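# Move foam block from desk to low shelf top

## Task

Pick up the small foam block lying on the desk behind the carton stack and set it on top of the low shelf. Success requires: the cartons in the stack remain where they were, the low shelf is still upright, all furniture ends close to its original position, and the robot itself is neither fallen nor left tilted.

## Robot and tools

ROBOT. A quadruped of about 40 kg with one six-joint arm ending in a jaw (one fixed, one moving). The trunk is 0.85 m long, its middle 0.5 m up. With the arm stowed the robot spans 0.55 m ahead of the base origin and 0.60 m behind, 0.25 m each side; swinging legs reach about 0.1 m further. It turns about the base origin. It can fall and cannot get up again, and it may step on its own to keep balance.

FRAMES. Base frame: origin on the floor between the four feet, x forward (where the feet point), y left, z up, metres. Odometry frame: the base frame as it was at scene start. Angles in radians; positive yaw or heading is to the left.

TOOL move. One call is one action; every argument except cameras belongs to it, and its motions start together.
- base: an object holding exactly one key. forward_m (-3 to 3, metres, relative walk ahead, negative = back), left_m (-1.5 to 1.5, relative sideways step, negative = right), or turn_rad (-3 to 3, relative turn in place, positive = left). Walks under 0.03 m or turns under 0.035 rad are skipped but still report done.
- speeds: optional object capping top speed for this action only: forward_m 0.1-0.6 m/s, left_m 0.1-0.4 m/s, turn_rad 0.1-1 rad/s (top values are defaults).
- joints: an object of absolute targets by name. Trunk: height_m 0.41-0.59 (trunk middle above floor, start 0.5), roll_rad ±0.58 (positive drops the right side), pitch_rad ±0.523 (positive dips the nose and front camera), yaw_rad ±0.98 (trunk twist over still feet, positive left). Settings: obstacle_padding_m 0-0.5 (clearance kept from seen obstacles, start 0.075, effective minimum 0.02), avoid_obstacles 0 or 1 (0 lets walks go into things). Arm: arm_sh0_rad -2.617 to 3.141 (0 ahead, positive left), arm_sh1_rad -3.141 to 0.523 (negative lifts; -3.14 stowed), arm_el0_rad 0 to 3.141 (2.98 folded/stowed; below about 0.4 unreachable), arm_el1_rad ±2.792, arm_wr0_rad ±1.832 (positive tips hand down), arm_wr1_rad ±2.879, jaw_rad -1.57 (wide open) to 0 (shut), jaw_torque_nm 1-11 (grip torque cap, start 5.5, about 47 N at tips; 11 gives about 93 N).
- target: one list of seven numbers [x, y, z, qw, qx, qy, qz], an absolute hand-point pose in the base frame as it is when the action starts, metres plus a unit quaternion. With target, joints may carry only the trunk values, the two settings, jaw_rad and jaw_torque_nm. speed (0.05-0.5 m/s, default 0.25) is allowed only together with target. The hand moves almost straight and does not slow for things it meets. The pose stays commanded after it ends, whatever the status, until a new target or arm joint targets are sent; the hand then holds its place in the room while the body moves.
- cameras: list from front_camera, hand_camera, rear_camera, all; omitted or all gives every one, [] gives none.
Unknown keys make a call invalid; out-of-range values get it refused, and a refusal (or a stop blocking a motion) cancels the rest of that reply's move, wait and finished_scene calls. An empty move just reports state and images.

OTHER TOOLS. wait(seconds 0-10, cameras) lets the scene run without new commands. zoom_image(camera, region [x0, y0, x1, y1] in pixels, at most 504x504) enlarges part of the latest image of a camera that was included. read_manual(section "licences") gives licence text only. finished_scene(scene) ends the scene irreversibly; the goal must then hold without help.

RESULTS. robot_state: standing, stepping, fault, limp or fallen. hand / hand_x_m..hand_yaw_rad: hand point pose in the base frame (at all zeros it points forward, level, moving jaw up; positive pitch is down). The hand point sits 4 cm behind the jaw tips, 2 cm above the fixed jaw face. jaw_holding yes means the jaw stopped short of its target on something. hand_force_n is external hand force (noise up to about 15 N idle, 25 N moving, higher with the arm stowed or straight); hand_force_up_n is its upward part, negative under a held load. base_status, joint_status, hand_status: done, off_target, contact_stop or time_out, with progress in brackets; done only reflects the robot's own estimate. base_stopped_by: obstacle, contact, unknown, nothing. nearest_obstacle_m and _bearing_rad (9 and 0 = none). arm_stopped_by: own_body, joint_end, out_of_reach, force, fault, unknown, nothing. hand_to_target_m (-1 if no target). feet_on_floor. base_odometry: estimated pose in the odometry frame, drifting. on_its_own: uncommanded actions, but not balance steps; compare odometry and joints between results. The pictures line orders the returned images.

BEHAVIOUR. Walks stop short of seen obstacles (no detours), step over things under 5 cm, and treat 8 cm or more as obstacles. Table tops, overhangs, the unstowed arm and held objects are not guarded; the arm can strike furniture. Walking resets trunk twist and limits tilt. A trunk move does not stop when it drives the arm into the floor. The arm yields at about 60 N (40 N sideways) and carries up to 5 kg. Grip items up to 9 cm wide from above, reaching at least two thirds of their width into the jaws; items under 2 cm wide within 2 cm of the tips. If a gripped item will not rise, open the jaw or lower the hand 1-2 cm.

AVOID. Falling, ending with roll or pitch non-zero, bumping the cartons, shelf or desk, dropping or releasing the block while moving, slamming into things, and hard sustained pushes.

Each tool is called after "Emit:" as name(argument=value, ...) on one line, values as JSON.

## Session

Emit:
move()

Scene clock: 0.00 s.
base_odometry: x=-0.001 y=+0.000 heading=+0.000
base_status: not commanded
joint_positions: height_m=+0.499 roll_rad=-0.001 pitch_rad=+0.005 yaw_rad=+0.003 obstacle_padding_m=+0.075 avoid_obstacles=+1.000 arm_sh0_rad=+0.000 arm_sh1_rad=-3.141 arm_el0_rad=+2.981 arm_el1_rad=+0.000 arm_wr0_rad=+0.000 arm_wr1_rad=+0.000 jaw_rad=-0.001 jaw_torque_nm=+5.500
joint_status: not commanded
robot_state: standing
hand_x_m: 0.503
hand_y_m: 0.000
hand_z_m: 0.854
hand_roll_rad: -0.003
hand_pitch_rad: -0.154
hand_yaw_rad: 0.002
jaw_holding: no
hand_force_n: 4
hand_force_up_n: 1
base_stopped_by: nothing
nearest_obstacle_m: 9.00
nearest_obstacle_bearing_rad: 0.00
arm_stopped_by: nothing
hand_to_target_m: -1.000
feet_on_floor: stepping
hand: x=+0.5027 y=+0.0004 z=+0.8537 quat_wxyz=(+0.997, -0.001, -0.077, +0.001) (m; base frame)
hand_status: not commanded
pictures: front_camera, hand_camera, rear_camera

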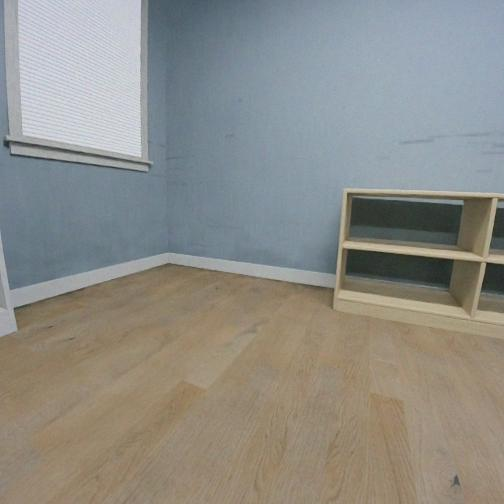

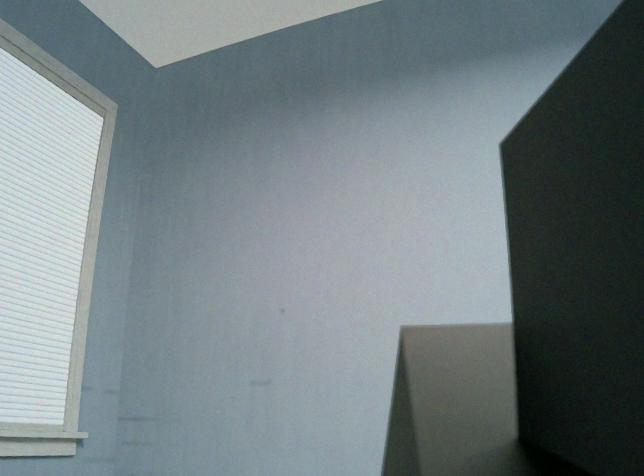

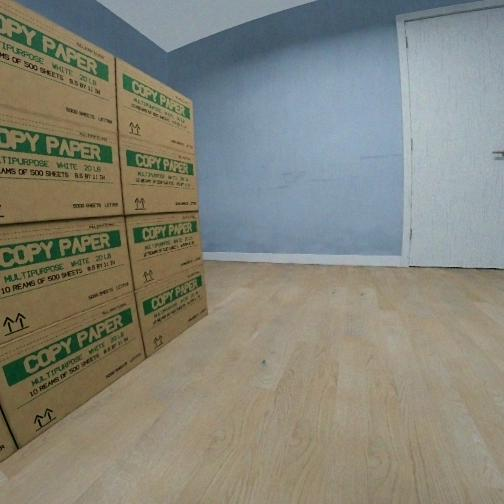

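Emit:
move(base={"turn_rad": -1.4})

Scene clock: 5.63 s.
move: done
base_odometry: x=+0.000 y=-0.001 heading=-1.402
base_status: done
joint_positions: height_m=+0.498 roll_rad=-0.004 pitch_rad=+0.009 yaw_rad=+0.010 obstacle_padding_m=+0.075 avoid_obstacles=+1.000 arm_sh0_rad=-0.003 arm_sh1_rad=-3.139 arm_el0_rad=+2.979 arm_el1_rad=+0.000 arm_wr0_rad=+0.001 arm_wr1_rad=+0.000 jaw_rad=-0.001 jaw_torque_nm=+5.500
joint_status: not commanded
robot_state: standing
hand_x_m: 0.501
hand_y_m: 0.006
hand_z_m: 0.851
hand_roll_rad: -0.006
hand_pitch_rad: -0.148
hand_yaw_rad: 0.006
jaw_holding: no
hand_force_n: 5
hand_force_up_n: 2
base_stopped_by: nothing
nearest_obstacle_m: 0.28
nearest_obstacle_bearing_rad: -0.67
arm_stopped_by: nothing
hand_to_target_m: -1.000
feet_on_floor: fl fr hl hr
hand: x=+0.5013 y=+0.0055 z=+0.8513 quat_wxyz=(+0.997, -0.003, -0.074, +0.003) (m; base frame)
hand_status: not commanded
pictures: front_camera, hand_camera, rear_camera

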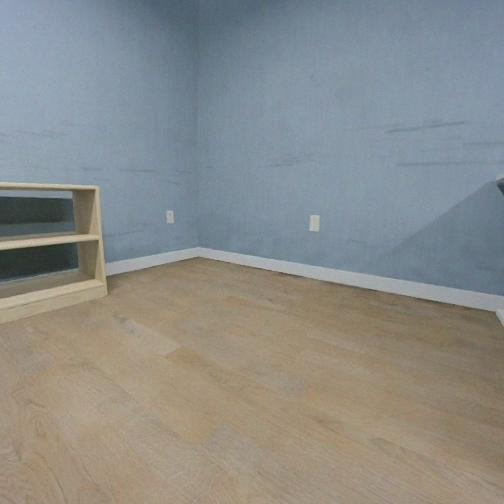

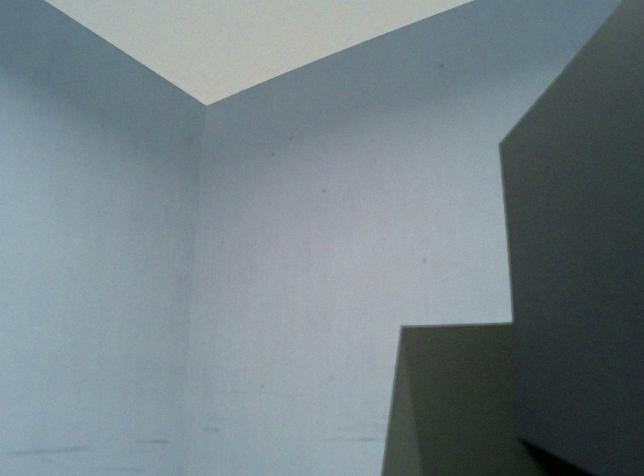

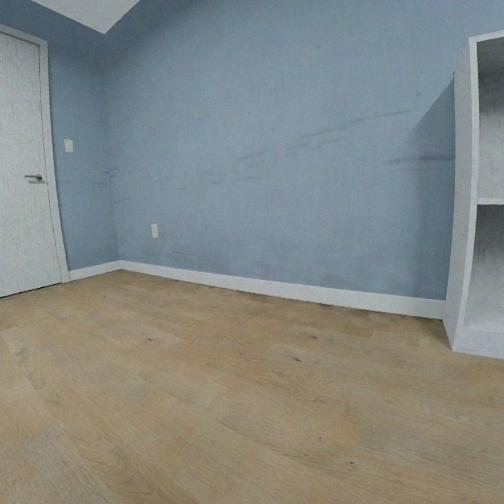

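Emit:
move(base={"turn_rad": -0.8})

Scene clock: 9.80 s.
move: done
base_odometry: x=+0.000 y=-0.001 heading=-2.207
base_status: done
joint_positions: height_m=+0.499 roll_rad=-0.008 pitch_rad=+0.005 yaw_rad=+0.014 obstacle_padding_m=+0.075 avoid_obstacles=+1.000 arm_sh0_rad=-0.003 arm_sh1_rad=-3.140 arm_el0_rad=+2.981 arm_el1_rad=+0.000 arm_wr0_rad=+0.001 arm_wr1_rad=+0.000 jaw_rad=-0.001 jaw_torque_nm=+5.500
joint_status: not commanded
robot_state: standing
hand_x_m: 0.501
hand_y_m: 0.007
hand_z_m: 0.853
hand_roll_rad: -0.010
hand_pitch_rad: -0.152
hand_yaw_rad: 0.011
jaw_holding: no
hand_force_n: 4
hand_force_up_n: 1
base_stopped_by: nothing
nearest_obstacle_m: 0.31
nearest_obstacle_bearing_rad: 0.05
arm_stopped_by: nothing
hand_to_target_m: -1.000
feet_on_floor: fl fr hl hr
hand: x=+0.5011 y=+0.0072 z=+0.8529 quat_wxyz=(+0.997, -0.005, -0.076, +0.005) (m; base frame)
hand_status: not commanded
pictures: front_camera, hand_camera, rear_camera

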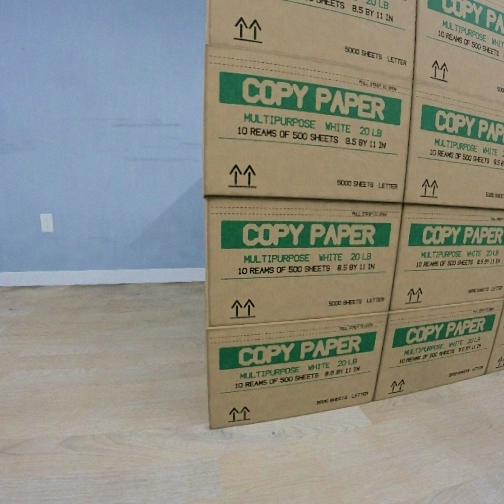

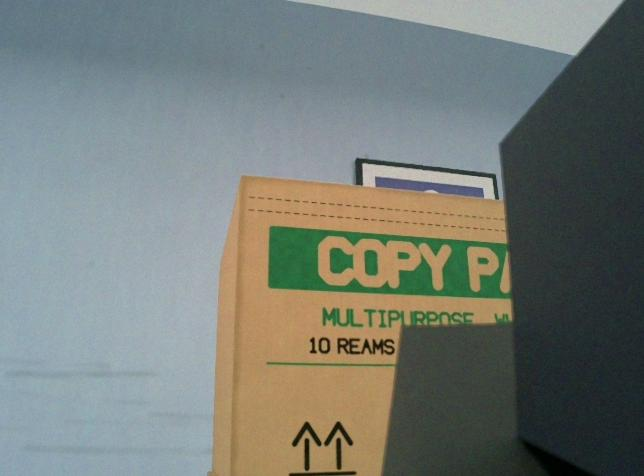

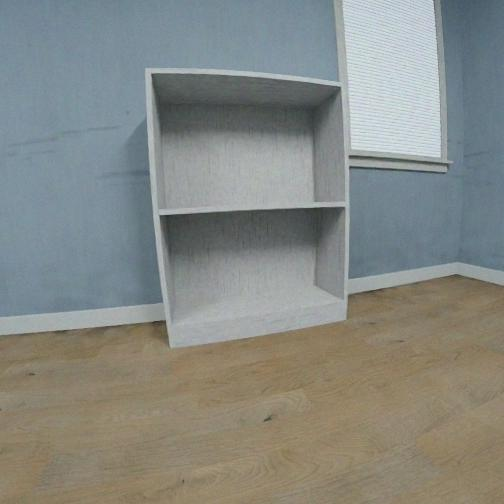

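Emit:
move(base={"turn_rad": 0.85}, cameras=[])

Emit:
move(base={"forward_m": 1.2})

Emit:
move(base={"turn_rad": -1.1})

Scene clock: 22.27 s.
move: done
base_odometry: x=-0.001 y=-0.002 heading=-1.352
base_status: done
joint_positions: height_m=+0.498 roll_rad=-0.006 pitch_rad=+0.007 yaw_rad=-0.006 obstacle_padding_m=+0.075 avoid_obstacles=+1.000 arm_sh0_rad=+0.001 arm_sh1_rad=-3.140 arm_el0_rad=+2.981 arm_el1_rad=+0.000 arm_wr0_rad=+0.001 arm_wr1_rad=+0.000 jaw_rad=-0.001 jaw_torque_nm=+5.500
joint_status: not commanded
robot_state: standing
hand_x_m: 0.499
hand_y_m: -0.002
hand_z_m: 0.851
hand_roll_rad: -0.008
hand_pitch_rad: -0.149
hand_yaw_rad: -0.006
jaw_holding: no
hand_force_n: 6
hand_force_up_n: 2
base_stopped_by: nothing
nearest_obstacle_m: 0.32
nearest_obstacle_bearing_rad: -0.69
arm_stopped_by: nothing
hand_to_target_m: -1.000
feet_on_floor: fl fr hl hr
hand: x=+0.4989 y=-0.0021 z=+0.8513 quat_wxyz=(+0.997, -0.004, -0.075, -0.003) (m; base frame)
hand_status: not commanded
pictures: none
No camera images: "cameras" was empty.

Scene clock: 26.40 s.
move: done
base_odometry: x=+0.258 y=-1.173 heading=-1.353
base_status: done
joint_positions: height_m=+0.499 roll_rad=-0.008 pitch_rad=-0.002 yaw_rad=+0.005 obstacle_padding_m=+0.075 avoid_obstacles=+1.000 arm_sh0_rad=-0.001 arm_sh1_rad=-3.137 arm_el0_rad=+2.980 arm_el1_rad=+0.000 arm_wr0_rad=+0.001 arm_wr1_rad=+0.000 jaw_rad=-0.001 jaw_torque_nm=+5.500
joint_status: not commanded
robot_state: standing
hand_x_m: 0.498
hand_y_m: 0.005
hand_z_m: 0.856
hand_roll_rad: -0.010
hand_pitch_rad: -0.157
hand_yaw_rad: 0.004
jaw_holding: no
hand_force_n: 5
hand_force_up_n: 2
base_stopped_by: nothing
nearest_obstacle_m: 0.30
nearest_obstacle_bearing_rad: -2.28
arm_stopped_by: nothing
hand_to_target_m: -1.000
feet_on_floor: fl fr hl hr
hand: x=+0.4976 y=+0.0048 z=+0.8565 quat_wxyz=(+0.997, -0.005, -0.078, +0.002) (m; base frame)
hand_status: not commanded
pictures: front_camera, hand_camera, rear_camera

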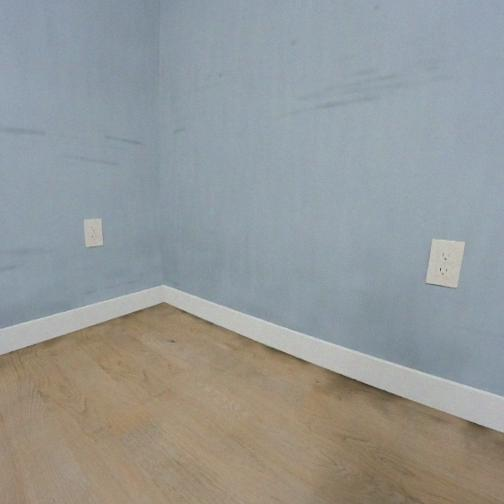

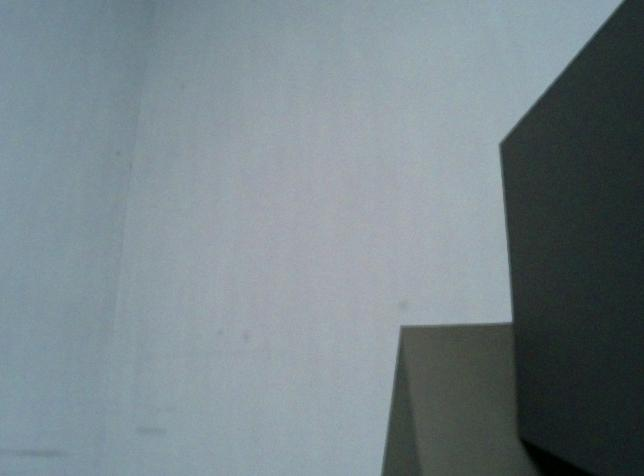

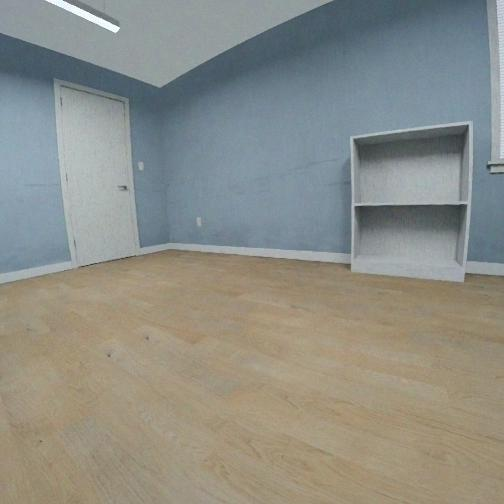

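Scene clock: 29.57 s.
move: done
base_odometry: x=+0.259 y=-1.171 heading=-2.462
base_status: done
joint_positions: height_m=+0.499 roll_rad=-0.003 pitch_rad=+0.000 yaw_rad=+0.017 obstacle_padding_m=+0.075 avoid_obstacles=+1.000 arm_sh0_rad=-0.004 arm_sh1_rad=-3.138 arm_el0_rad=+2.980 arm_el1_rad=+0.000 arm_wr0_rad=+0.002 arm_wr1_rad=+0.000 jaw_rad=-0.001 jaw_torque_nm=+5.500
joint_status: not commanded
robot_state: standing
hand_x_m: 0.501
hand_y_m: 0.010
hand_z_m: 0.856
hand_roll_rad: -0.005
hand_pitch_rad: -0.156
hand_yaw_rad: 0.012
jaw_holding: no
hand_force_n: 6
hand_force_up_n: 2
base_stopped_by: nothing
nearest_obstacle_m: 0.34
nearest_obstacle_bearing_rad: -0.92
arm_stopped_by: nothing
hand_to_target_m: -1.000
feet_on_floor: fl fr hl hr
hand: x=+0.5015 y=+0.0100 z=+0.8561 quat_wxyz=(+0.997, -0.002, -0.078, +0.006) (m; base frame)
hand_status: not commanded
pictures: front_camera, hand_camera, rear_camera

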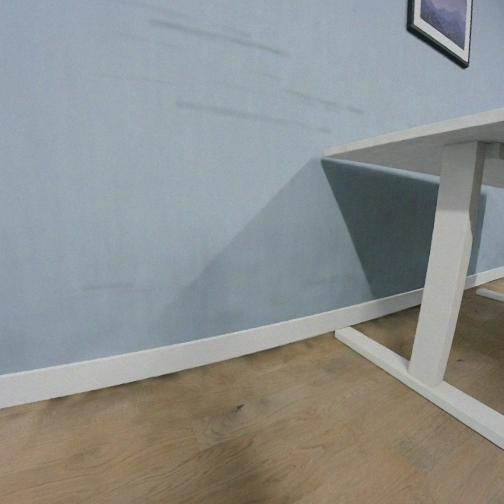

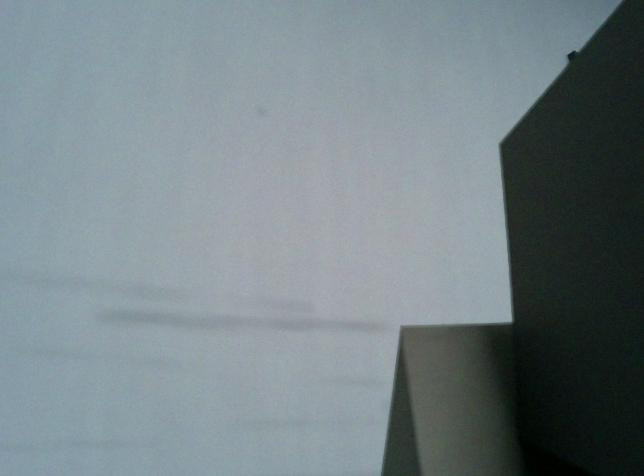

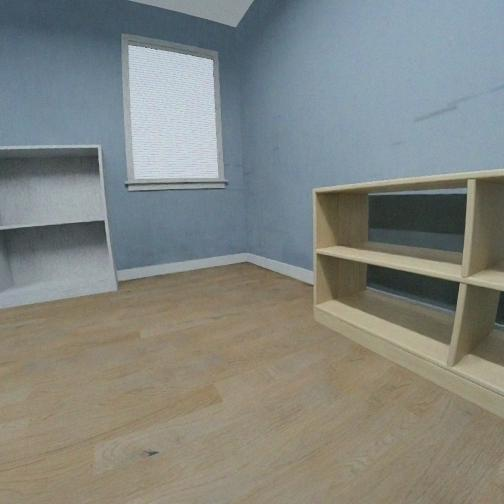

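Emit:
move(joints={"arm_sh0_rad": -0.6, "arm_sh1_rad": -2.0, "arm_el0_rad": 1.9, "arm_wr0_rad": 0.5})

Scene clock: 34.87 s.
move: done
base_odometry: x=+0.260 y=-1.170 heading=-2.462
base_status: not commanded
joint_positions: height_m=+0.499 roll_rad=-0.007 pitch_rad=+0.003 yaw_rad=+0.017 obstacle_padding_m=+0.075 avoid_obstacles=+1.000 arm_sh0_rad=-0.589 arm_sh1_rad=-2.008 arm_el0_rad=+1.910 arm_el1_rad=+0.000 arm_wr0_rad=+0.495 arm_wr1_rad=+0.000 jaw_rad=-0.001 jaw_torque_nm=+5.500
joint_status: all done
robot_state: standing
hand_x_m: 0.600
hand_y_m: -0.220
hand_z_m: 1.032
hand_roll_rad: -0.009
hand_pitch_rad: 0.397
hand_yaw_rad: -0.578
jaw_holding: no
hand_force_n: 1
hand_force_up_n: 0
base_stopped_by: nothing
nearest_obstacle_m: 0.34
nearest_obstacle_bearing_rad: -0.92
arm_stopped_by: nothing
hand_to_target_m: -1.000
feet_on_floor: fl fr hl hr
hand: x=+0.5996 y=-0.2201 z=+1.0315 quat_wxyz=(+0.940, +0.052, +0.190, -0.278) (m; base frame)
hand_status: not commanded
pictures: front_camera, hand_camera, rear_camera

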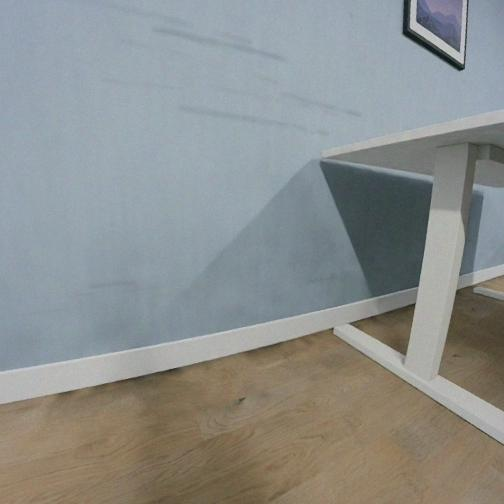

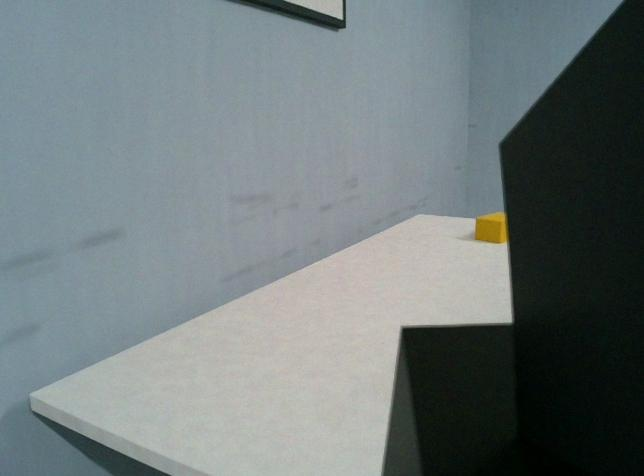

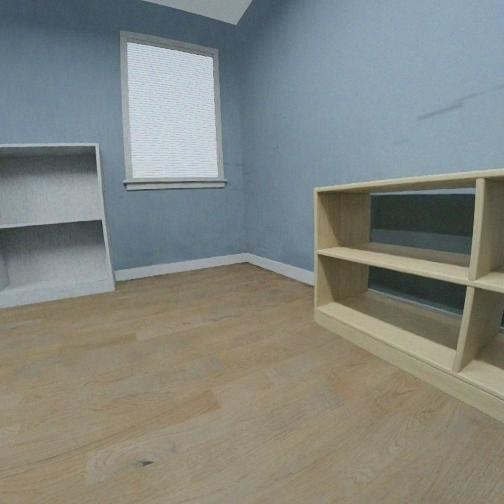

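Emit:
move(joints={"arm_sh0_rad": -1.05, "arm_sh1_rad": -1.9, "arm_el0_rad": 1.7, "arm_wr0_rad": 0.6})

Scene clock: 37.93 s.
move: done
base_odometry: x=+0.261 y=-1.170 heading=-2.462
base_status: not commanded
joint_positions: height_m=+0.499 roll_rad=-0.008 pitch_rad=+0.003 yaw_rad=+0.016 obstacle_padding_m=+0.075 avoid_obstacles=+1.000 arm_sh0_rad=-1.040 arm_sh1_rad=-1.905 arm_el0_rad=+1.708 arm_el1_rad=+0.000 arm_wr0_rad=+0.595 arm_wr1_rad=+0.000 jaw_rad=-0.001 jaw_torque_nm=+5.500
joint_status: all done
robot_state: standing
hand_x_m: 0.474
hand_y_m: -0.362
hand_z_m: 1.085
hand_roll_rad: -0.009
hand_pitch_rad: 0.393
hand_yaw_rad: -1.029
jaw_holding: no
hand_force_n: 2
hand_force_up_n: 0
base_stopped_by: nothing
nearest_obstacle_m: 0.34
nearest_obstacle_bearing_rad: -0.92
arm_stopped_by: nothing
hand_to_target_m: -1.000
feet_on_floor: fl fr hl hr
hand: x=+0.4744 y=-0.3622 z=+1.0849 quat_wxyz=(+0.854, +0.092, +0.172, -0.482) (m; base frame)
hand_status: not commanded
pictures: front_camera, hand_camera, rear_camera

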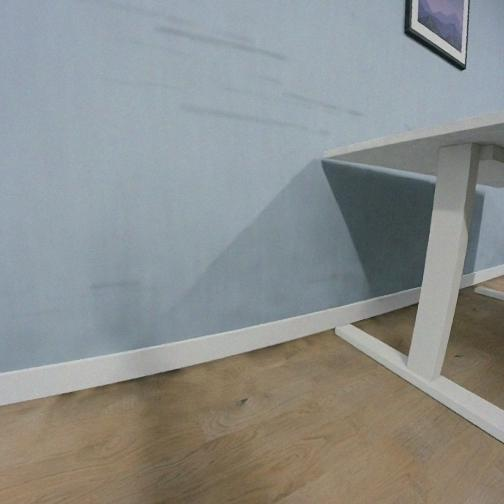

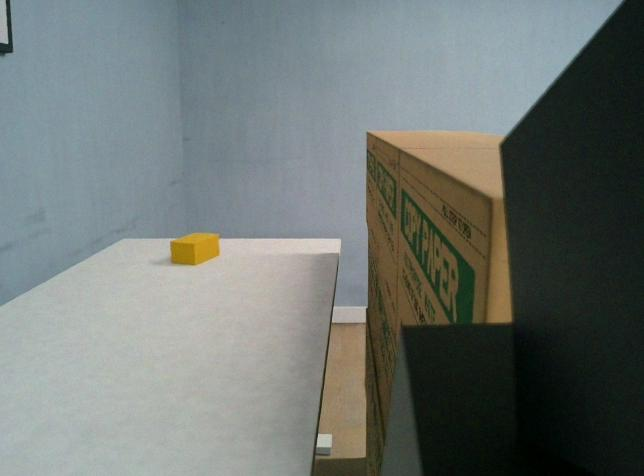

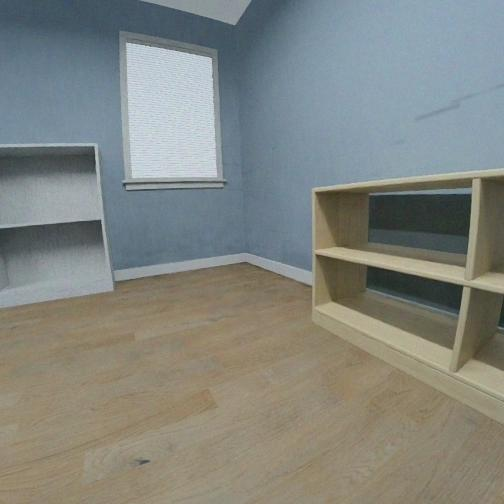

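Emit:
move(joints={"arm_sh0_rad": 0, "arm_sh1_rad": -3.14, "arm_el0_rad": 2.98, "arm_wr0_rad": 0}, cameras=[])

Emit:
move(base={"turn_rad": -2.034}, cameras=[])

Emit:
move(base={"forward_m": 0.85}, cameras=[])

Emit:
move(base={"turn_rad": 0.97})

Scene clock: 63.63 s.
move: done
base_odometry: x=+0.260 y=-1.170 heading=-2.462
base_status: not commanded
joint_positions: height_m=+0.498 roll_rad=-0.013 pitch_rad=+0.003 yaw_rad=+0.023 obstacle_padding_m=+0.075 avoid_obstacles=+1.000 arm_sh0_rad=-0.009 arm_sh1_rad=-3.128 arm_el0_rad=+2.972 arm_el1_rad=+0.000 arm_wr0_rad=+0.005 arm_wr1_rad=+0.000 jaw_rad=-0.001 jaw_torque_nm=+5.500
joint_status: all done
robot_state: standing
hand_x_m: 0.498
hand_y_m: 0.013
hand_z_m: 0.855
hand_roll_rad: -0.015
hand_pitch_rad: -0.148
hand_yaw_rad: 0.014
jaw_holding: no
hand_force_n: 10
hand_force_up_n: 4
base_stopped_by: nothing
nearest_obstacle_m: 0.34
nearest_obstacle_bearing_rad: -0.92
arm_stopped_by: nothing
hand_to_target_m: -1.000
feet_on_floor: fl fr hl hr
hand: x=+0.4977 y=+0.0134 z=+0.8552 quat_wxyz=(+0.997, -0.007, -0.074, +0.006) (m; base frame)
hand_status: not commanded
pictures: none
No camera images: "cameras" was empty.

Scene clock: 67.93 s.
move: done
base_odometry: x=+0.258 y=-1.169 heading=+1.782
base_status: done
joint_positions: height_m=+0.499 roll_rad=-0.008 pitch_rad=-0.009 yaw_rad=+0.013 obstacle_padding_m=+0.075 avoid_obstacles=+1.000 arm_sh0_rad=+0.001 arm_sh1_rad=-3.138 arm_el0_rad=+2.981 arm_el1_rad=+0.000 arm_wr0_rad=+0.000 arm_wr1_rad=+0.000 jaw_rad=-0.001 jaw_torque_nm=+5.500
joint_status: not commanded
robot_state: standing
hand_x_m: 0.499
hand_y_m: 0.006
hand_z_m: 0.860
hand_roll_rad: -0.010
hand_pitch_rad: -0.165
hand_yaw_rad: 0.014
jaw_holding: no
hand_force_n: 3
hand_force_up_n: 1
base_stopped_by: nothing
nearest_obstacle_m: 0.30
nearest_obstacle_bearing_rad: 0.80
arm_stopped_by: nothing
hand_to_target_m: -1.000
feet_on_floor: fl fr hl hr
hand: x=+0.4985 y=+0.0062 z=+0.8602 quat_wxyz=(+0.997, -0.004, -0.083, +0.006) (m; base frame)
hand_status: not commanded
pictures: none
No camera images: "cameras" was empty.

Scene clock: 71.30 s.
move: done
base_odometry: x=+0.079 y=-0.339 heading=+1.782
base_status: done
joint_positions: height_m=+0.499 roll_rad=-0.005 pitch_rad=-0.007 yaw_rad=+0.004 obstacle_padding_m=+0.075 avoid_obstacles=+1.000 arm_sh0_rad=+0.001 arm_sh1_rad=-3.138 arm_el0_rad=+2.981 arm_el1_rad=+0.000 arm_wr0_rad=+0.000 arm_wr1_rad=+0.000 jaw_rad=-0.001 jaw_torque_nm=+5.500
joint_status: not commanded
robot_state: standing
hand_x_m: 0.495
hand_y_m: 0.001
hand_z_m: 0.859
hand_roll_rad: -0.007
hand_pitch_rad: -0.164
hand_yaw_rad: 0.004
jaw_holding: no
hand_force_n: 4
hand_force_up_n: 1
base_stopped_by: nothing
nearest_obstacle_m: 0.31
nearest_obstacle_bearing_rad: 2.02
arm_stopped_by: nothing
hand_to_target_m: -1.000
feet_on_floor: fl fr hl hr
hand: x=+0.4951 y=+0.0006 z=+0.8593 quat_wxyz=(+0.997, -0.003, -0.082, +0.002) (m; base frame)
hand_status: not commanded
pictures: none
No camera images: "cameras" was empty.

Scene clock: 74.53 s.
move: done
base_odometry: x=+0.077 y=-0.338 heading=+2.754
base_status: done
joint_positions: height_m=+0.498 roll_rad=-0.015 pitch_rad=-0.001 yaw_rad=-0.003 obstacle_padding_m=+0.075 avoid_obstacles=+1.000 arm_sh0_rad=+0.005 arm_sh1_rad=-3.137 arm_el0_rad=+2.978 arm_el1_rad=+0.000 arm_wr0_rad=+0.000 arm_wr1_rad=+0.000 jaw_rad=-0.001 jaw_torque_nm=+5.500
joint_status: not commanded
robot_state: standing
hand_x_m: 0.499
hand_y_m: 0.002
hand_z_m: 0.857
hand_roll_rad: -0.017
hand_pitch_rad: -0.160
hand_yaw_rad: 0.003
jaw_holding: no
hand_force_n: 6
hand_force_up_n: 2
base_stopped_by: nothing
nearest_obstacle_m: 0.29
nearest_obstacle_bearing_rad: 0.96
arm_stopped_by: nothing
hand_to_target_m: -1.000
feet_on_floor: fl fr hl hr
hand: x=+0.4985 y=+0.0020 z=+0.8571 quat_wxyz=(+0.997, -0.008, -0.080, +0.001) (m; base frame)
hand_status: not commanded
pictures: front_camera, hand_camera, rear_camera

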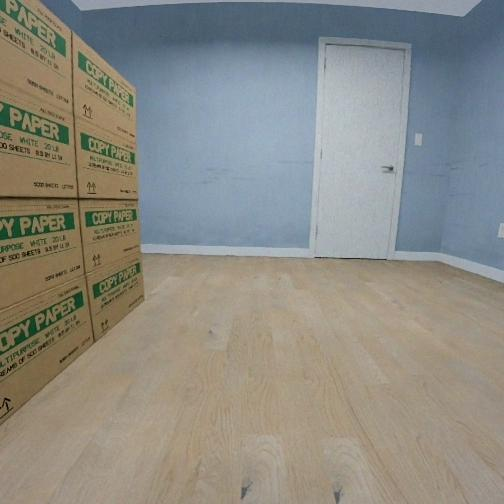

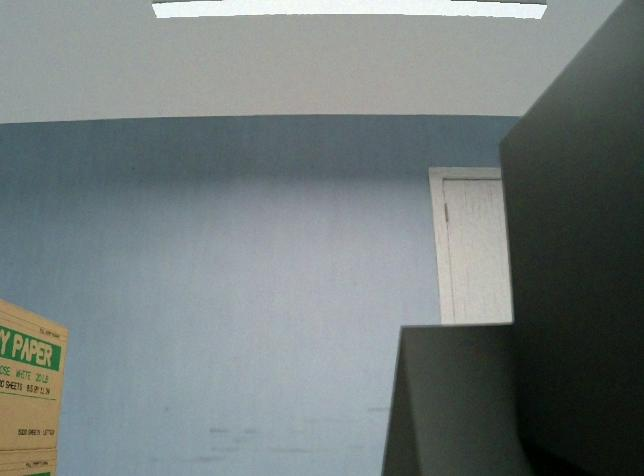

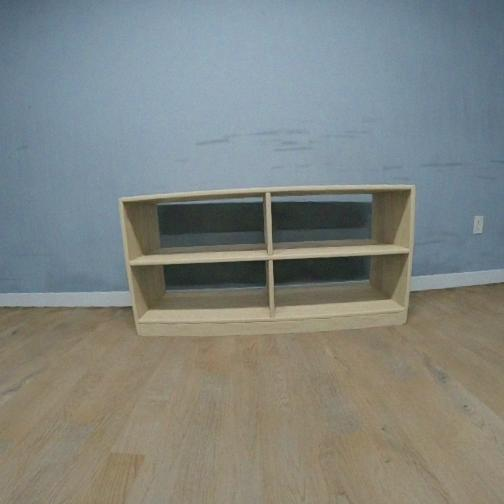

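Emit:
move(base={"forward_m": 2.15}, cameras=[])

Emit:
move(base={"turn_rad": 1.57})

Scene clock: 85.23 s.
move: done
base_odometry: x=-1.913 y=+0.479 heading=+2.754
base_status: done
joint_positions: height_m=+0.499 roll_rad=-0.007 pitch_rad=-0.002 yaw_rad=+0.003 obstacle_padding_m=+0.075 avoid_obstacles=+1.000 arm_sh0_rad=+0.002 arm_sh1_rad=-3.136 arm_el0_rad=+2.980 arm_el1_rad=+0.000 arm_wr0_rad=+0.000 arm_wr1_rad=+0.000 jaw_rad=-0.001 jaw_torque_nm=+5.500
joint_status: not commanded
robot_state: standing
hand_x_m: 0.501
hand_y_m: 0.003
hand_z_m: 0.857
hand_roll_rad: -0.009
hand_pitch_rad: -0.158
hand_yaw_rad: 0.004
jaw_holding: no
hand_force_n: 5
hand_force_up_n: 1
base_stopped_by: nothing
nearest_obstacle_m: 0.19
nearest_obstacle_bearing_rad: -0.09
arm_stopped_by: nothing
hand_to_target_m: -1.000
feet_on_floor: fl fr hl hr
hand: x=+0.5008 y=+0.0034 z=+0.8570 quat_wxyz=(+0.997, -0.004, -0.079, +0.002) (m; base frame)
hand_status: not commanded
pictures: none
No camera images: "cameras" was empty.

Scene clock: 89.13 s.
move: done
base_odometry: x=-1.913 y=+0.479 heading=-1.957
base_status: done
joint_positions: height_m=+0.499 roll_rad=-0.007 pitch_rad=+0.003 yaw_rad=-0.001 obstacle_padding_m=+0.075 avoid_obstacles=+1.000 arm_sh0_rad=+0.003 arm_sh1_rad=-3.138 arm_el0_rad=+2.980 arm_el1_rad=+0.000 arm_wr0_rad=+0.000 arm_wr1_rad=+0.000 jaw_rad=-0.001 jaw_torque_nm=+5.500
joint_status: not commanded
robot_state: standing
hand_x_m: 0.500
hand_y_m: 0.002
hand_z_m: 0.854
hand_roll_rad: -0.009
hand_pitch_rad: -0.155
hand_yaw_rad: 0.002
jaw_holding: no
hand_force_n: 3
hand_force_up_n: 1
base_stopped_by: nothing
nearest_obstacle_m: 0.23
nearest_obstacle_bearing_rad: 0.67
arm_stopped_by: nothing
hand_to_target_m: -1.000
feet_on_floor: fl fr hl hr
hand: x=+0.5001 y=+0.0016 z=+0.8545 quat_wxyz=(+0.997, -0.005, -0.077, +0.001) (m; base frame)
hand_status: not commanded
pictures: front_camera, hand_camera, rear_camera

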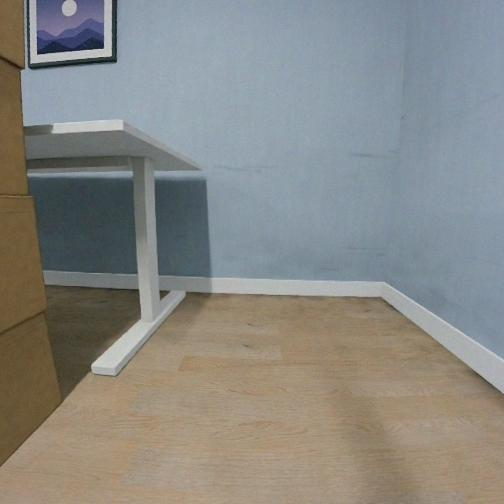

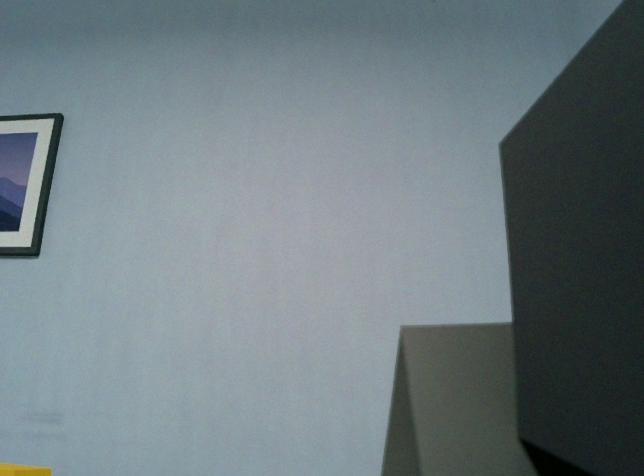

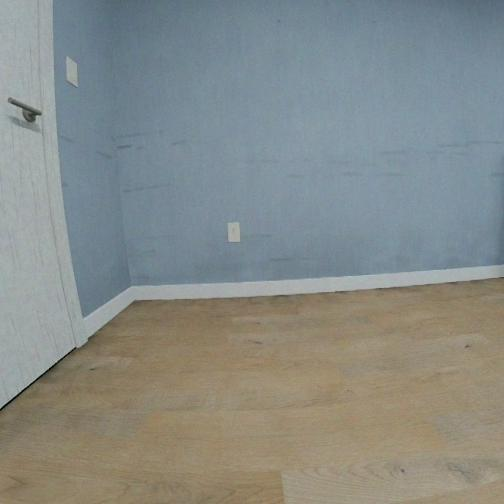

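Emit:
move(joints={"arm_sh0_rad": 0.5, "arm_sh1_rad": -1.9, "arm_el0_rad": 1.7, "arm_wr0_rad": 0.6}, cameras=["hand_camera"])

Scene clock: 100.73 s.
move: done
base_odometry: x=-1.913 y=+0.481 heading=-1.957
base_status: not commanded
joint_positions: height_m=+0.499 roll_rad=-0.007 pitch_rad=+0.005 yaw_rad=-0.003 obstacle_padding_m=+0.075 avoid_obstacles=+1.000 arm_sh0_rad=+0.493 arm_sh1_rad=-1.909 arm_el0_rad=+1.710 arm_el1_rad=+0.000 arm_wr0_rad=+0.595 arm_wr1_rad=+0.000 jaw_rad=-0.001 jaw_torque_nm=+5.500
joint_status: all done
robot_state: standing
hand_x_m: 0.631
hand_y_m: 0.204
hand_z_m: 1.079
hand_roll_rad: -0.006
hand_pitch_rad: 0.404
hand_yaw_rad: 0.486
jaw_holding: no
hand_force_n: 1
hand_force_up_n: 0
base_stopped_by: nothing
nearest_obstacle_m: 0.23
nearest_obstacle_bearing_rad: 0.67
arm_stopped_by: nothing
hand_to_target_m: -1.000
feet_on_floor: fl fr hl hr
hand: x=+0.6313 y=+0.2038 z=+1.0793 quat_wxyz=(+0.951, -0.051, +0.194, +0.236) (m; base frame)
hand_status: not commanded
pictures: hand_camera

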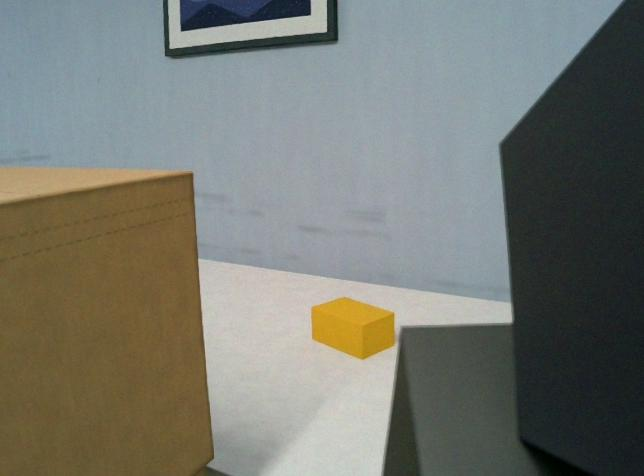

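Emit:
move(joints={"arm_sh0_rad": 0, "arm_sh1_rad": -2.6, "arm_el0_rad": 2.5, "arm_wr0_rad": 0.3}, cameras=[])

Emit:
move(base={"forward_m": 0.8}, speeds={"forward_m": 0.3})

Scene clock: 109.60 s.
move: done
base_odometry: x=-1.913 y=+0.480 heading=-1.957
base_status: not commanded
joint_positions: height_m=+0.499 roll_rad=-0.008 pitch_rad=+0.006 yaw_rad=-0.001 obstacle_padding_m=+0.075 avoid_obstacles=+1.000 arm_sh0_rad=+0.014 arm_sh1_rad=-2.590 arm_el0_rad=+2.491 arm_el1_rad=+0.000 arm_wr0_rad=+0.305 arm_wr1_rad=+0.000 jaw_rad=-0.001 jaw_torque_nm=+5.500
joint_status: all done
robot_state: standing
hand_x_m: 0.550
hand_y_m: 0.005
hand_z_m: 0.935
hand_roll_rad: -0.010
hand_pitch_rad: 0.212
hand_yaw_rad: 0.009
jaw_holding: no
hand_force_n: 5
hand_force_up_n: 1
base_stopped_by: nothing
nearest_obstacle_m: 0.23
nearest_obstacle_bearing_rad: 0.67
arm_stopped_by: nothing
hand_to_target_m: -1.000
feet_on_floor: fl fr hl hr
hand: x=+0.5501 y=+0.0050 z=+0.9353 quat_wxyz=(+0.994, -0.005, +0.106, +0.005) (m; base frame)
hand_status: not commanded
pictures: none
No camera images: "cameras" was empty.

Scene clock: 114.03 s.
move: done
base_odometry: x=-2.209 y=-0.264 heading=-1.960
base_status: done
joint_positions: height_m=+0.499 roll_rad=-0.014 pitch_rad=+0.004 yaw_rad=+0.005 obstacle_padding_m=+0.075 avoid_obstacles=+1.000 arm_sh0_rad=+0.003 arm_sh1_rad=-2.602 arm_el0_rad=+2.498 arm_el1_rad=+0.000 arm_wr0_rad=+0.300 arm_wr1_rad=+0.000 jaw_rad=-0.001 jaw_torque_nm=+5.500
joint_status: not commanded
robot_state: standing
hand_x_m: 0.547
hand_y_m: 0.006
hand_z_m: 0.936
hand_roll_rad: -0.016
hand_pitch_rad: 0.201
hand_yaw_rad: 0.004
jaw_holding: no
hand_force_n: 1
hand_force_up_n: 1
base_stopped_by: nothing
nearest_obstacle_m: 0.14
nearest_obstacle_bearing_rad: 0.62
arm_stopped_by: nothing
hand_to_target_m: -1.000
feet_on_floor: fl fr hl hr
hand: x=+0.5474 y=+0.0058 z=+0.9363 quat_wxyz=(+0.995, -0.008, +0.100, +0.003) (m; base frame)
hand_status: not commanded
pictures: front_camera, hand_camera, rear_camera

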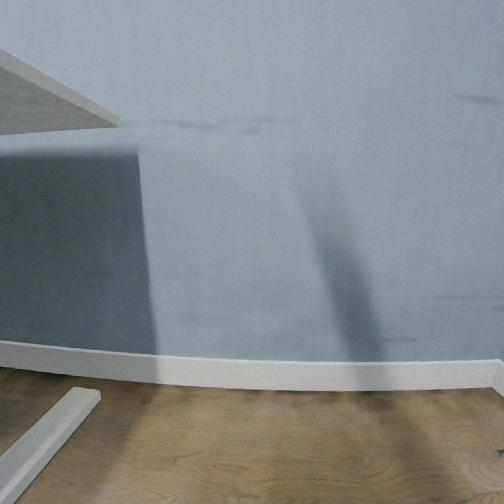

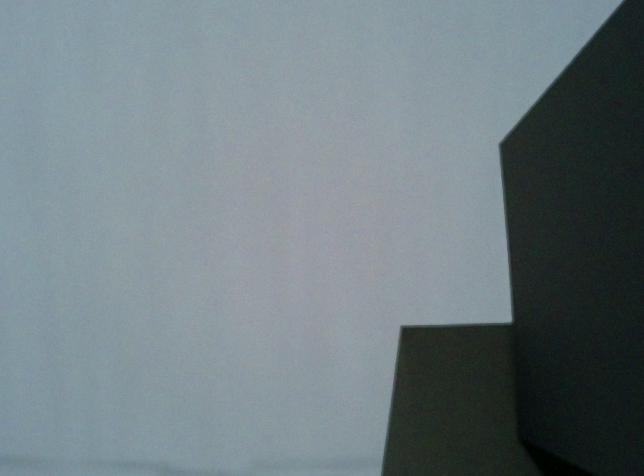

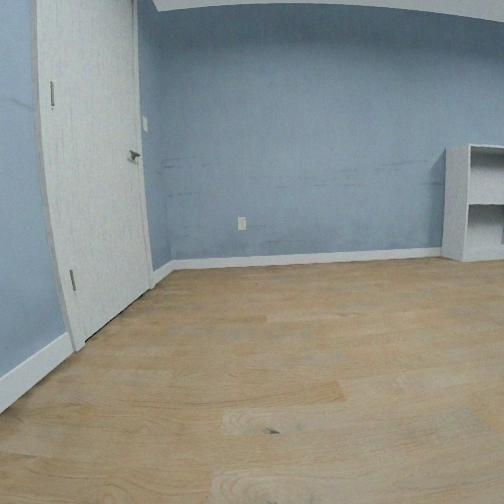

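Emit:
move(joints={"arm_sh0_rad": 1.1, "arm_sh1_rad": -2.1, "arm_el0_rad": 1.9, "arm_wr0_rad": 1.1, "jaw_rad": -1.2}, cameras=["hand_camera"])

Scene clock: 118.67 s.
move: done
base_odometry: x=-2.209 y=-0.263 heading=-1.960
base_status: not commanded
joint_positions: height_m=+0.499 roll_rad=-0.009 pitch_rad=+0.003 yaw_rad=+0.004 obstacle_padding_m=+0.075 avoid_obstacles=+1.000 arm_sh0_rad=+1.090 arm_sh1_rad=-2.107 arm_el0_rad=+1.908 arm_el1_rad=+0.000 arm_wr0_rad=+1.095 arm_wr1_rad=+0.000 jaw_rad=-1.200 jaw_torque_nm=+5.500
joint_status: all done
robot_state: standing
hand_x_m: 0.397
hand_y_m: 0.287
hand_z_m: 0.974
hand_roll_rad: -0.005
hand_pitch_rad: 0.907
hand_yaw_rad: 1.089
jaw_holding: no
hand_force_n: 2
hand_force_up_n: 0
base_stopped_by: nothing
nearest_obstacle_m: 0.14
nearest_obstacle_bearing_rad: 0.62
arm_stopped_by: nothing
hand_to_target_m: -1.000
feet_on_floor: fl fr hl hr
hand: x=+0.3967 y=+0.2870 z=+0.9739 quat_wxyz=(+0.768, -0.229, +0.374, +0.467) (m; base frame)
hand_status: not commanded
pictures: hand_camera

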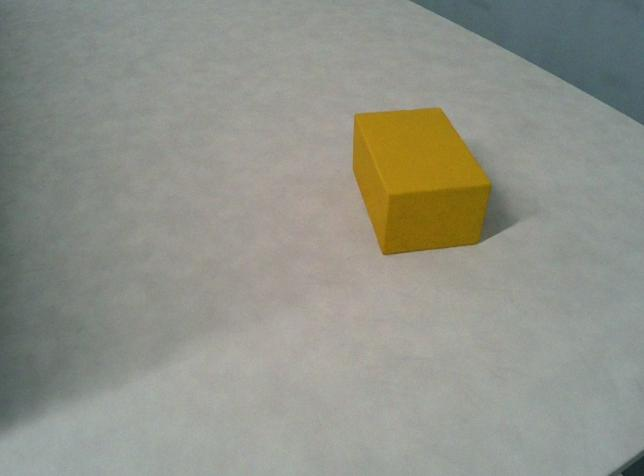

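Emit:
move(base={"forward_m": 0.2}, speeds={"forward_m": 0.2}, cameras=["hand_camera", "front_camera"])

Scene clock: 138.30 s.
move: done
base_odometry: x=-2.284 y=-0.448 heading=-1.958
base_status: done
joint_positions: height_m=+0.498 roll_rad=-0.011 pitch_rad=+0.003 yaw_rad=+0.001 obstacle_padding_m=+0.075 avoid_obstacles=+1.000 arm_sh0_rad=+1.101 arm_sh1_rad=-2.101 arm_el0_rad=+1.900 arm_el1_rad=+0.000 arm_wr0_rad=+1.100 arm_wr1_rad=+0.000 jaw_rad=-1.201 jaw_torque_nm=+5.500
joint_status: not commanded
robot_state: standing
hand_x_m: 0.395
hand_y_m: 0.289
hand_z_m: 0.975
hand_roll_rad: -0.006
hand_pitch_rad: 0.911
hand_yaw_rad: 1.096
jaw_holding: no
hand_force_n: 1
hand_force_up_n: 1
base_stopped_by: nothing
nearest_obstacle_m: 0.16
nearest_obstacle_bearing_rad: 0.85
arm_stopped_by: nothing
hand_to_target_m: -1.000
feet_on_floor: fl fr hl hr
hand: x=+0.3949 y=+0.2890 z=+0.9746 quat_wxyz=(+0.766, -0.231, +0.374, +0.469) (m; base frame)
hand_status: not commanded
pictures: front_camera, hand_camera

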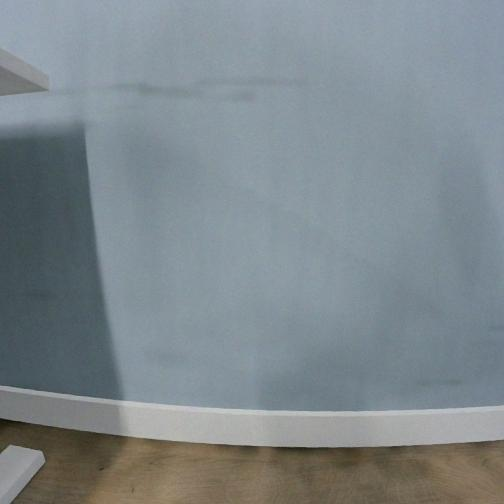

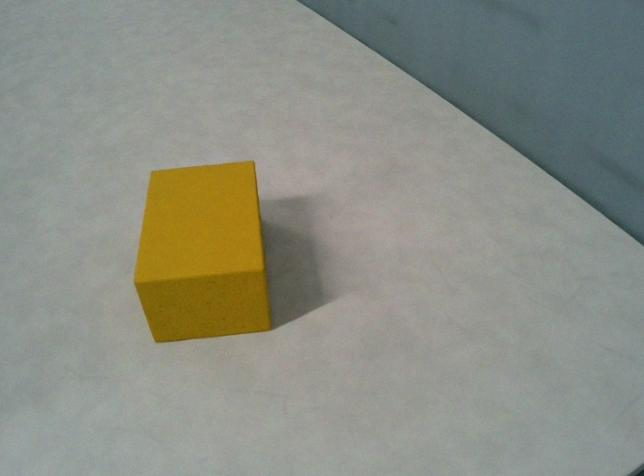

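Emit:
move(target=[0.375, 0.56, 0.89, 0.7017, 0.1373, 0.6936, -0.0879], joints={"jaw_rad": -1.4}, speed=0.15, cameras=["hand_camera"])

Scene clock: 162.57 s.
move: done
base_odometry: x=-2.287 y=-0.447 heading=-1.958
base_status: not commanded
joint_positions: height_m=+0.499 roll_rad=-0.007 pitch_rad=+0.007 yaw_rad=+0.003 obstacle_padding_m=+0.075 avoid_obstacles=+1.000 arm_sh0_rad=+1.355 arm_sh1_rad=-0.788 arm_el0_rad=+0.565 arm_el1_rad=-0.015 arm_wr0_rad=+1.724 arm_wr1_rad=+1.668 jaw_rad=-1.401 jaw_torque_nm=+5.500
joint_status: all done
robot_state: standing
hand_x_m: 0.375
hand_y_m: 0.558
hand_z_m: 0.887
hand_roll_rad: 1.485
hand_pitch_rad: 1.510
hand_yaw_rad: 1.171
jaw_holding: no
hand_force_n: 3
hand_force_up_n: 0
base_stopped_by: nothing
nearest_obstacle_m: 0.16
nearest_obstacle_bearing_rad: 0.85
arm_stopped_by: nothing
hand_to_target_m: 0.006
feet_on_floor: fl fr hl hr
hand: x=+0.3748 y=+0.5580 z=+0.8873 quat_wxyz=(+0.703, +0.131, +0.693, -0.090) (m; base frame)
hand_status: done (0.006 m and 0.7 deg from the pose sent, 0.285 m and 87.2 deg at the start)
pictures: hand_camera

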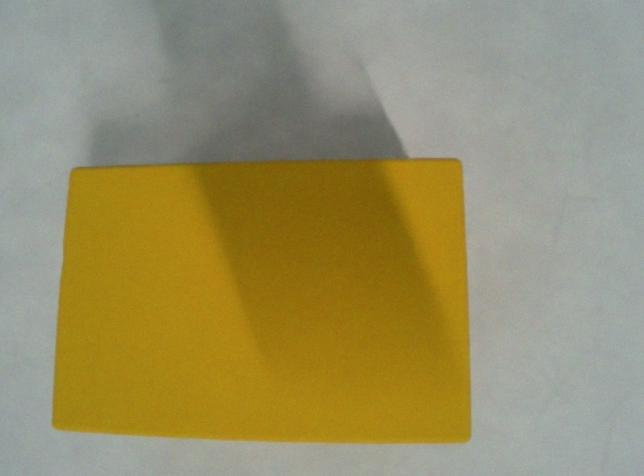

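Emit:
move(target=[0.389, 0.603, 0.86, 0.7017, 0.1373, 0.6936, -0.0879], speed=0.1, cameras=["hand_camera"])

Emit:
move(target=[0.389, 0.603, 0.80, 0.7017, 0.1373, 0.6936, -0.0879], speed=0.06, cameras=["hand_camera"])

Scene clock: 211.50 s.
move: off_target
base_odometry: x=-2.287 y=-0.446 heading=-1.958
base_status: not commanded
joint_positions: height_m=+0.498 roll_rad=-0.007 pitch_rad=+0.007 yaw_rad=+0.003 obstacle_padding_m=+0.075 avoid_obstacles=+1.000 arm_sh0_rad=+1.348 arm_sh1_rad=-0.550 arm_el0_rad=+0.246 arm_el1_rad=-0.015 arm_wr0_rad=+1.796 arm_wr1_rad=+1.668 jaw_rad=-1.401 jaw_torque_nm=+5.500
joint_status: not commanded
robot_state: standing
hand_x_m: 0.385
hand_y_m: 0.588
hand_z_m: 0.854
hand_roll_rad: 1.522
hand_pitch_rad: 1.501
hand_yaw_rad: 1.199
jaw_holding: no
hand_force_n: 2
hand_force_up_n: 0
base_stopped_by: nothing
nearest_obstacle_m: 0.16
nearest_obstacle_bearing_rad: 0.85
arm_stopped_by: nothing
hand_to_target_m: 0.017
feet_on_floor: fl fr hl hr
hand: x=+0.3855 y=+0.5878 z=+0.8539 quat_wxyz=(+0.703, +0.138, +0.692, -0.089) (m; base frame)
hand_status: off_target (0.017 m and 0.2 deg from the pose sent, 0.054 m and 0.7 deg at the start)
pictures: hand_camera

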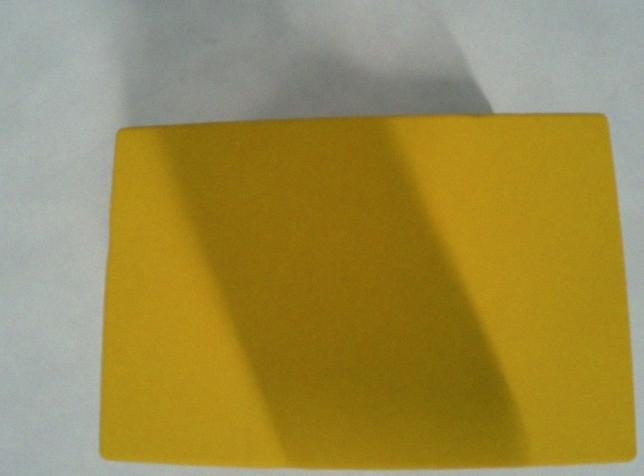

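Scene clock: 213.37 s.
move: done
base_odometry: x=-2.287 y=-0.446 heading=-1.958
base_status: not commanded
joint_positions: height_m=+0.499 roll_rad=-0.007 pitch_rad=+0.007 yaw_rad=+0.003 obstacle_padding_m=+0.075 avoid_obstacles=+1.000 arm_sh0_rad=+1.346 arm_sh1_rad=-0.479 arm_el0_rad=+0.249 arm_el1_rad=-0.015 arm_wr0_rad=+1.728 arm_wr1_rad=+1.668 jaw_rad=-1.401 jaw_torque_nm=+5.500
joint_status: not commanded
robot_state: standing
hand_x_m: 0.391
hand_y_m: 0.608
hand_z_m: 0.806
hand_roll_rad: 1.502
hand_pitch_rad: 1.506
hand_yaw_rad: 1.179
jaw_holding: no
hand_force_n: 1
hand_force_up_n: 0
base_stopped_by: nothing
nearest_obstacle_m: 0.16
nearest_obstacle_bearing_rad: 0.85
arm_stopped_by: nothing
hand_to_target_m: 0.008
feet_on_floor: fl fr hl hr
hand: x=+0.3912 y=+0.6083 z=+0.8055 quat_wxyz=(+0.703, +0.136, +0.692, -0.091) (m; base frame)
hand_status: done (0.008 m and 0.5 deg from the pose sent, 0.056 m and 0.2 deg at the start)
pictures: hand_camera

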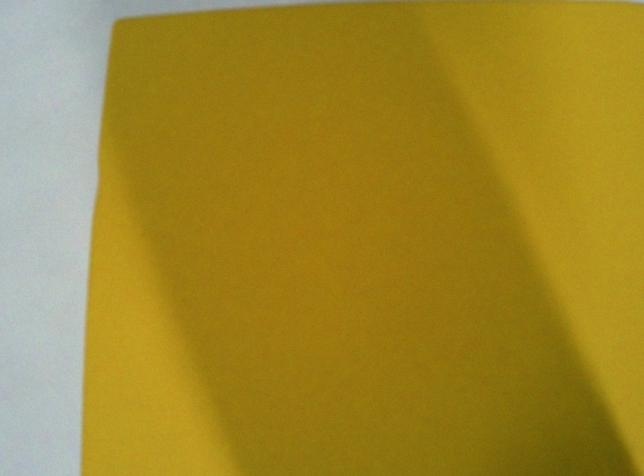

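Emit:
move(target=[0.388, 0.600, 0.772, 0.7017, 0.1373, 0.6936, -0.0879], speed=0.05, cameras=["hand_camera"])

Scene clock: 219.77 s.
move: done
base_odometry: x=-2.287 y=-0.445 heading=-1.958
base_status: not commanded
joint_positions: height_m=+0.498 roll_rad=-0.007 pitch_rad=+0.007 yaw_rad=+0.003 obstacle_padding_m=+0.075 avoid_obstacles=+1.000 arm_sh0_rad=+1.347 arm_sh1_rad=-0.635 arm_el0_rad=+0.607 arm_el1_rad=-0.015 arm_wr0_rad=+1.514 arm_wr1_rad=+1.668 jaw_rad=-1.401 jaw_torque_nm=+5.500
joint_status: not commanded
robot_state: standing
hand_x_m: 0.390
hand_y_m: 0.609
hand_z_m: 0.772
hand_roll_rad: 1.527
hand_pitch_rad: 1.493
hand_yaw_rad: 1.208
jaw_holding: no
hand_force_n: 1
hand_force_up_n: -1
base_stopped_by: nothing
nearest_obstacle_m: 0.16
nearest_obstacle_bearing_rad: 0.85
arm_stopped_by: nothing
hand_to_target_m: 0.009
feet_on_floor: fl fr hl hr
hand: x=+0.3901 y=+0.6086 z=+0.7725 quat_wxyz=(+0.703, +0.139, +0.692, -0.085) (m; base frame)
hand_status: done (0.009 m and 0.4 deg from the pose sent, 0.035 m and 0.5 deg at the start)
pictures: hand_camera

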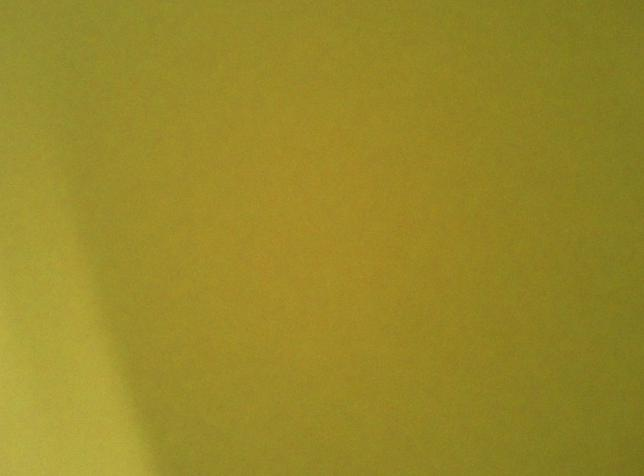

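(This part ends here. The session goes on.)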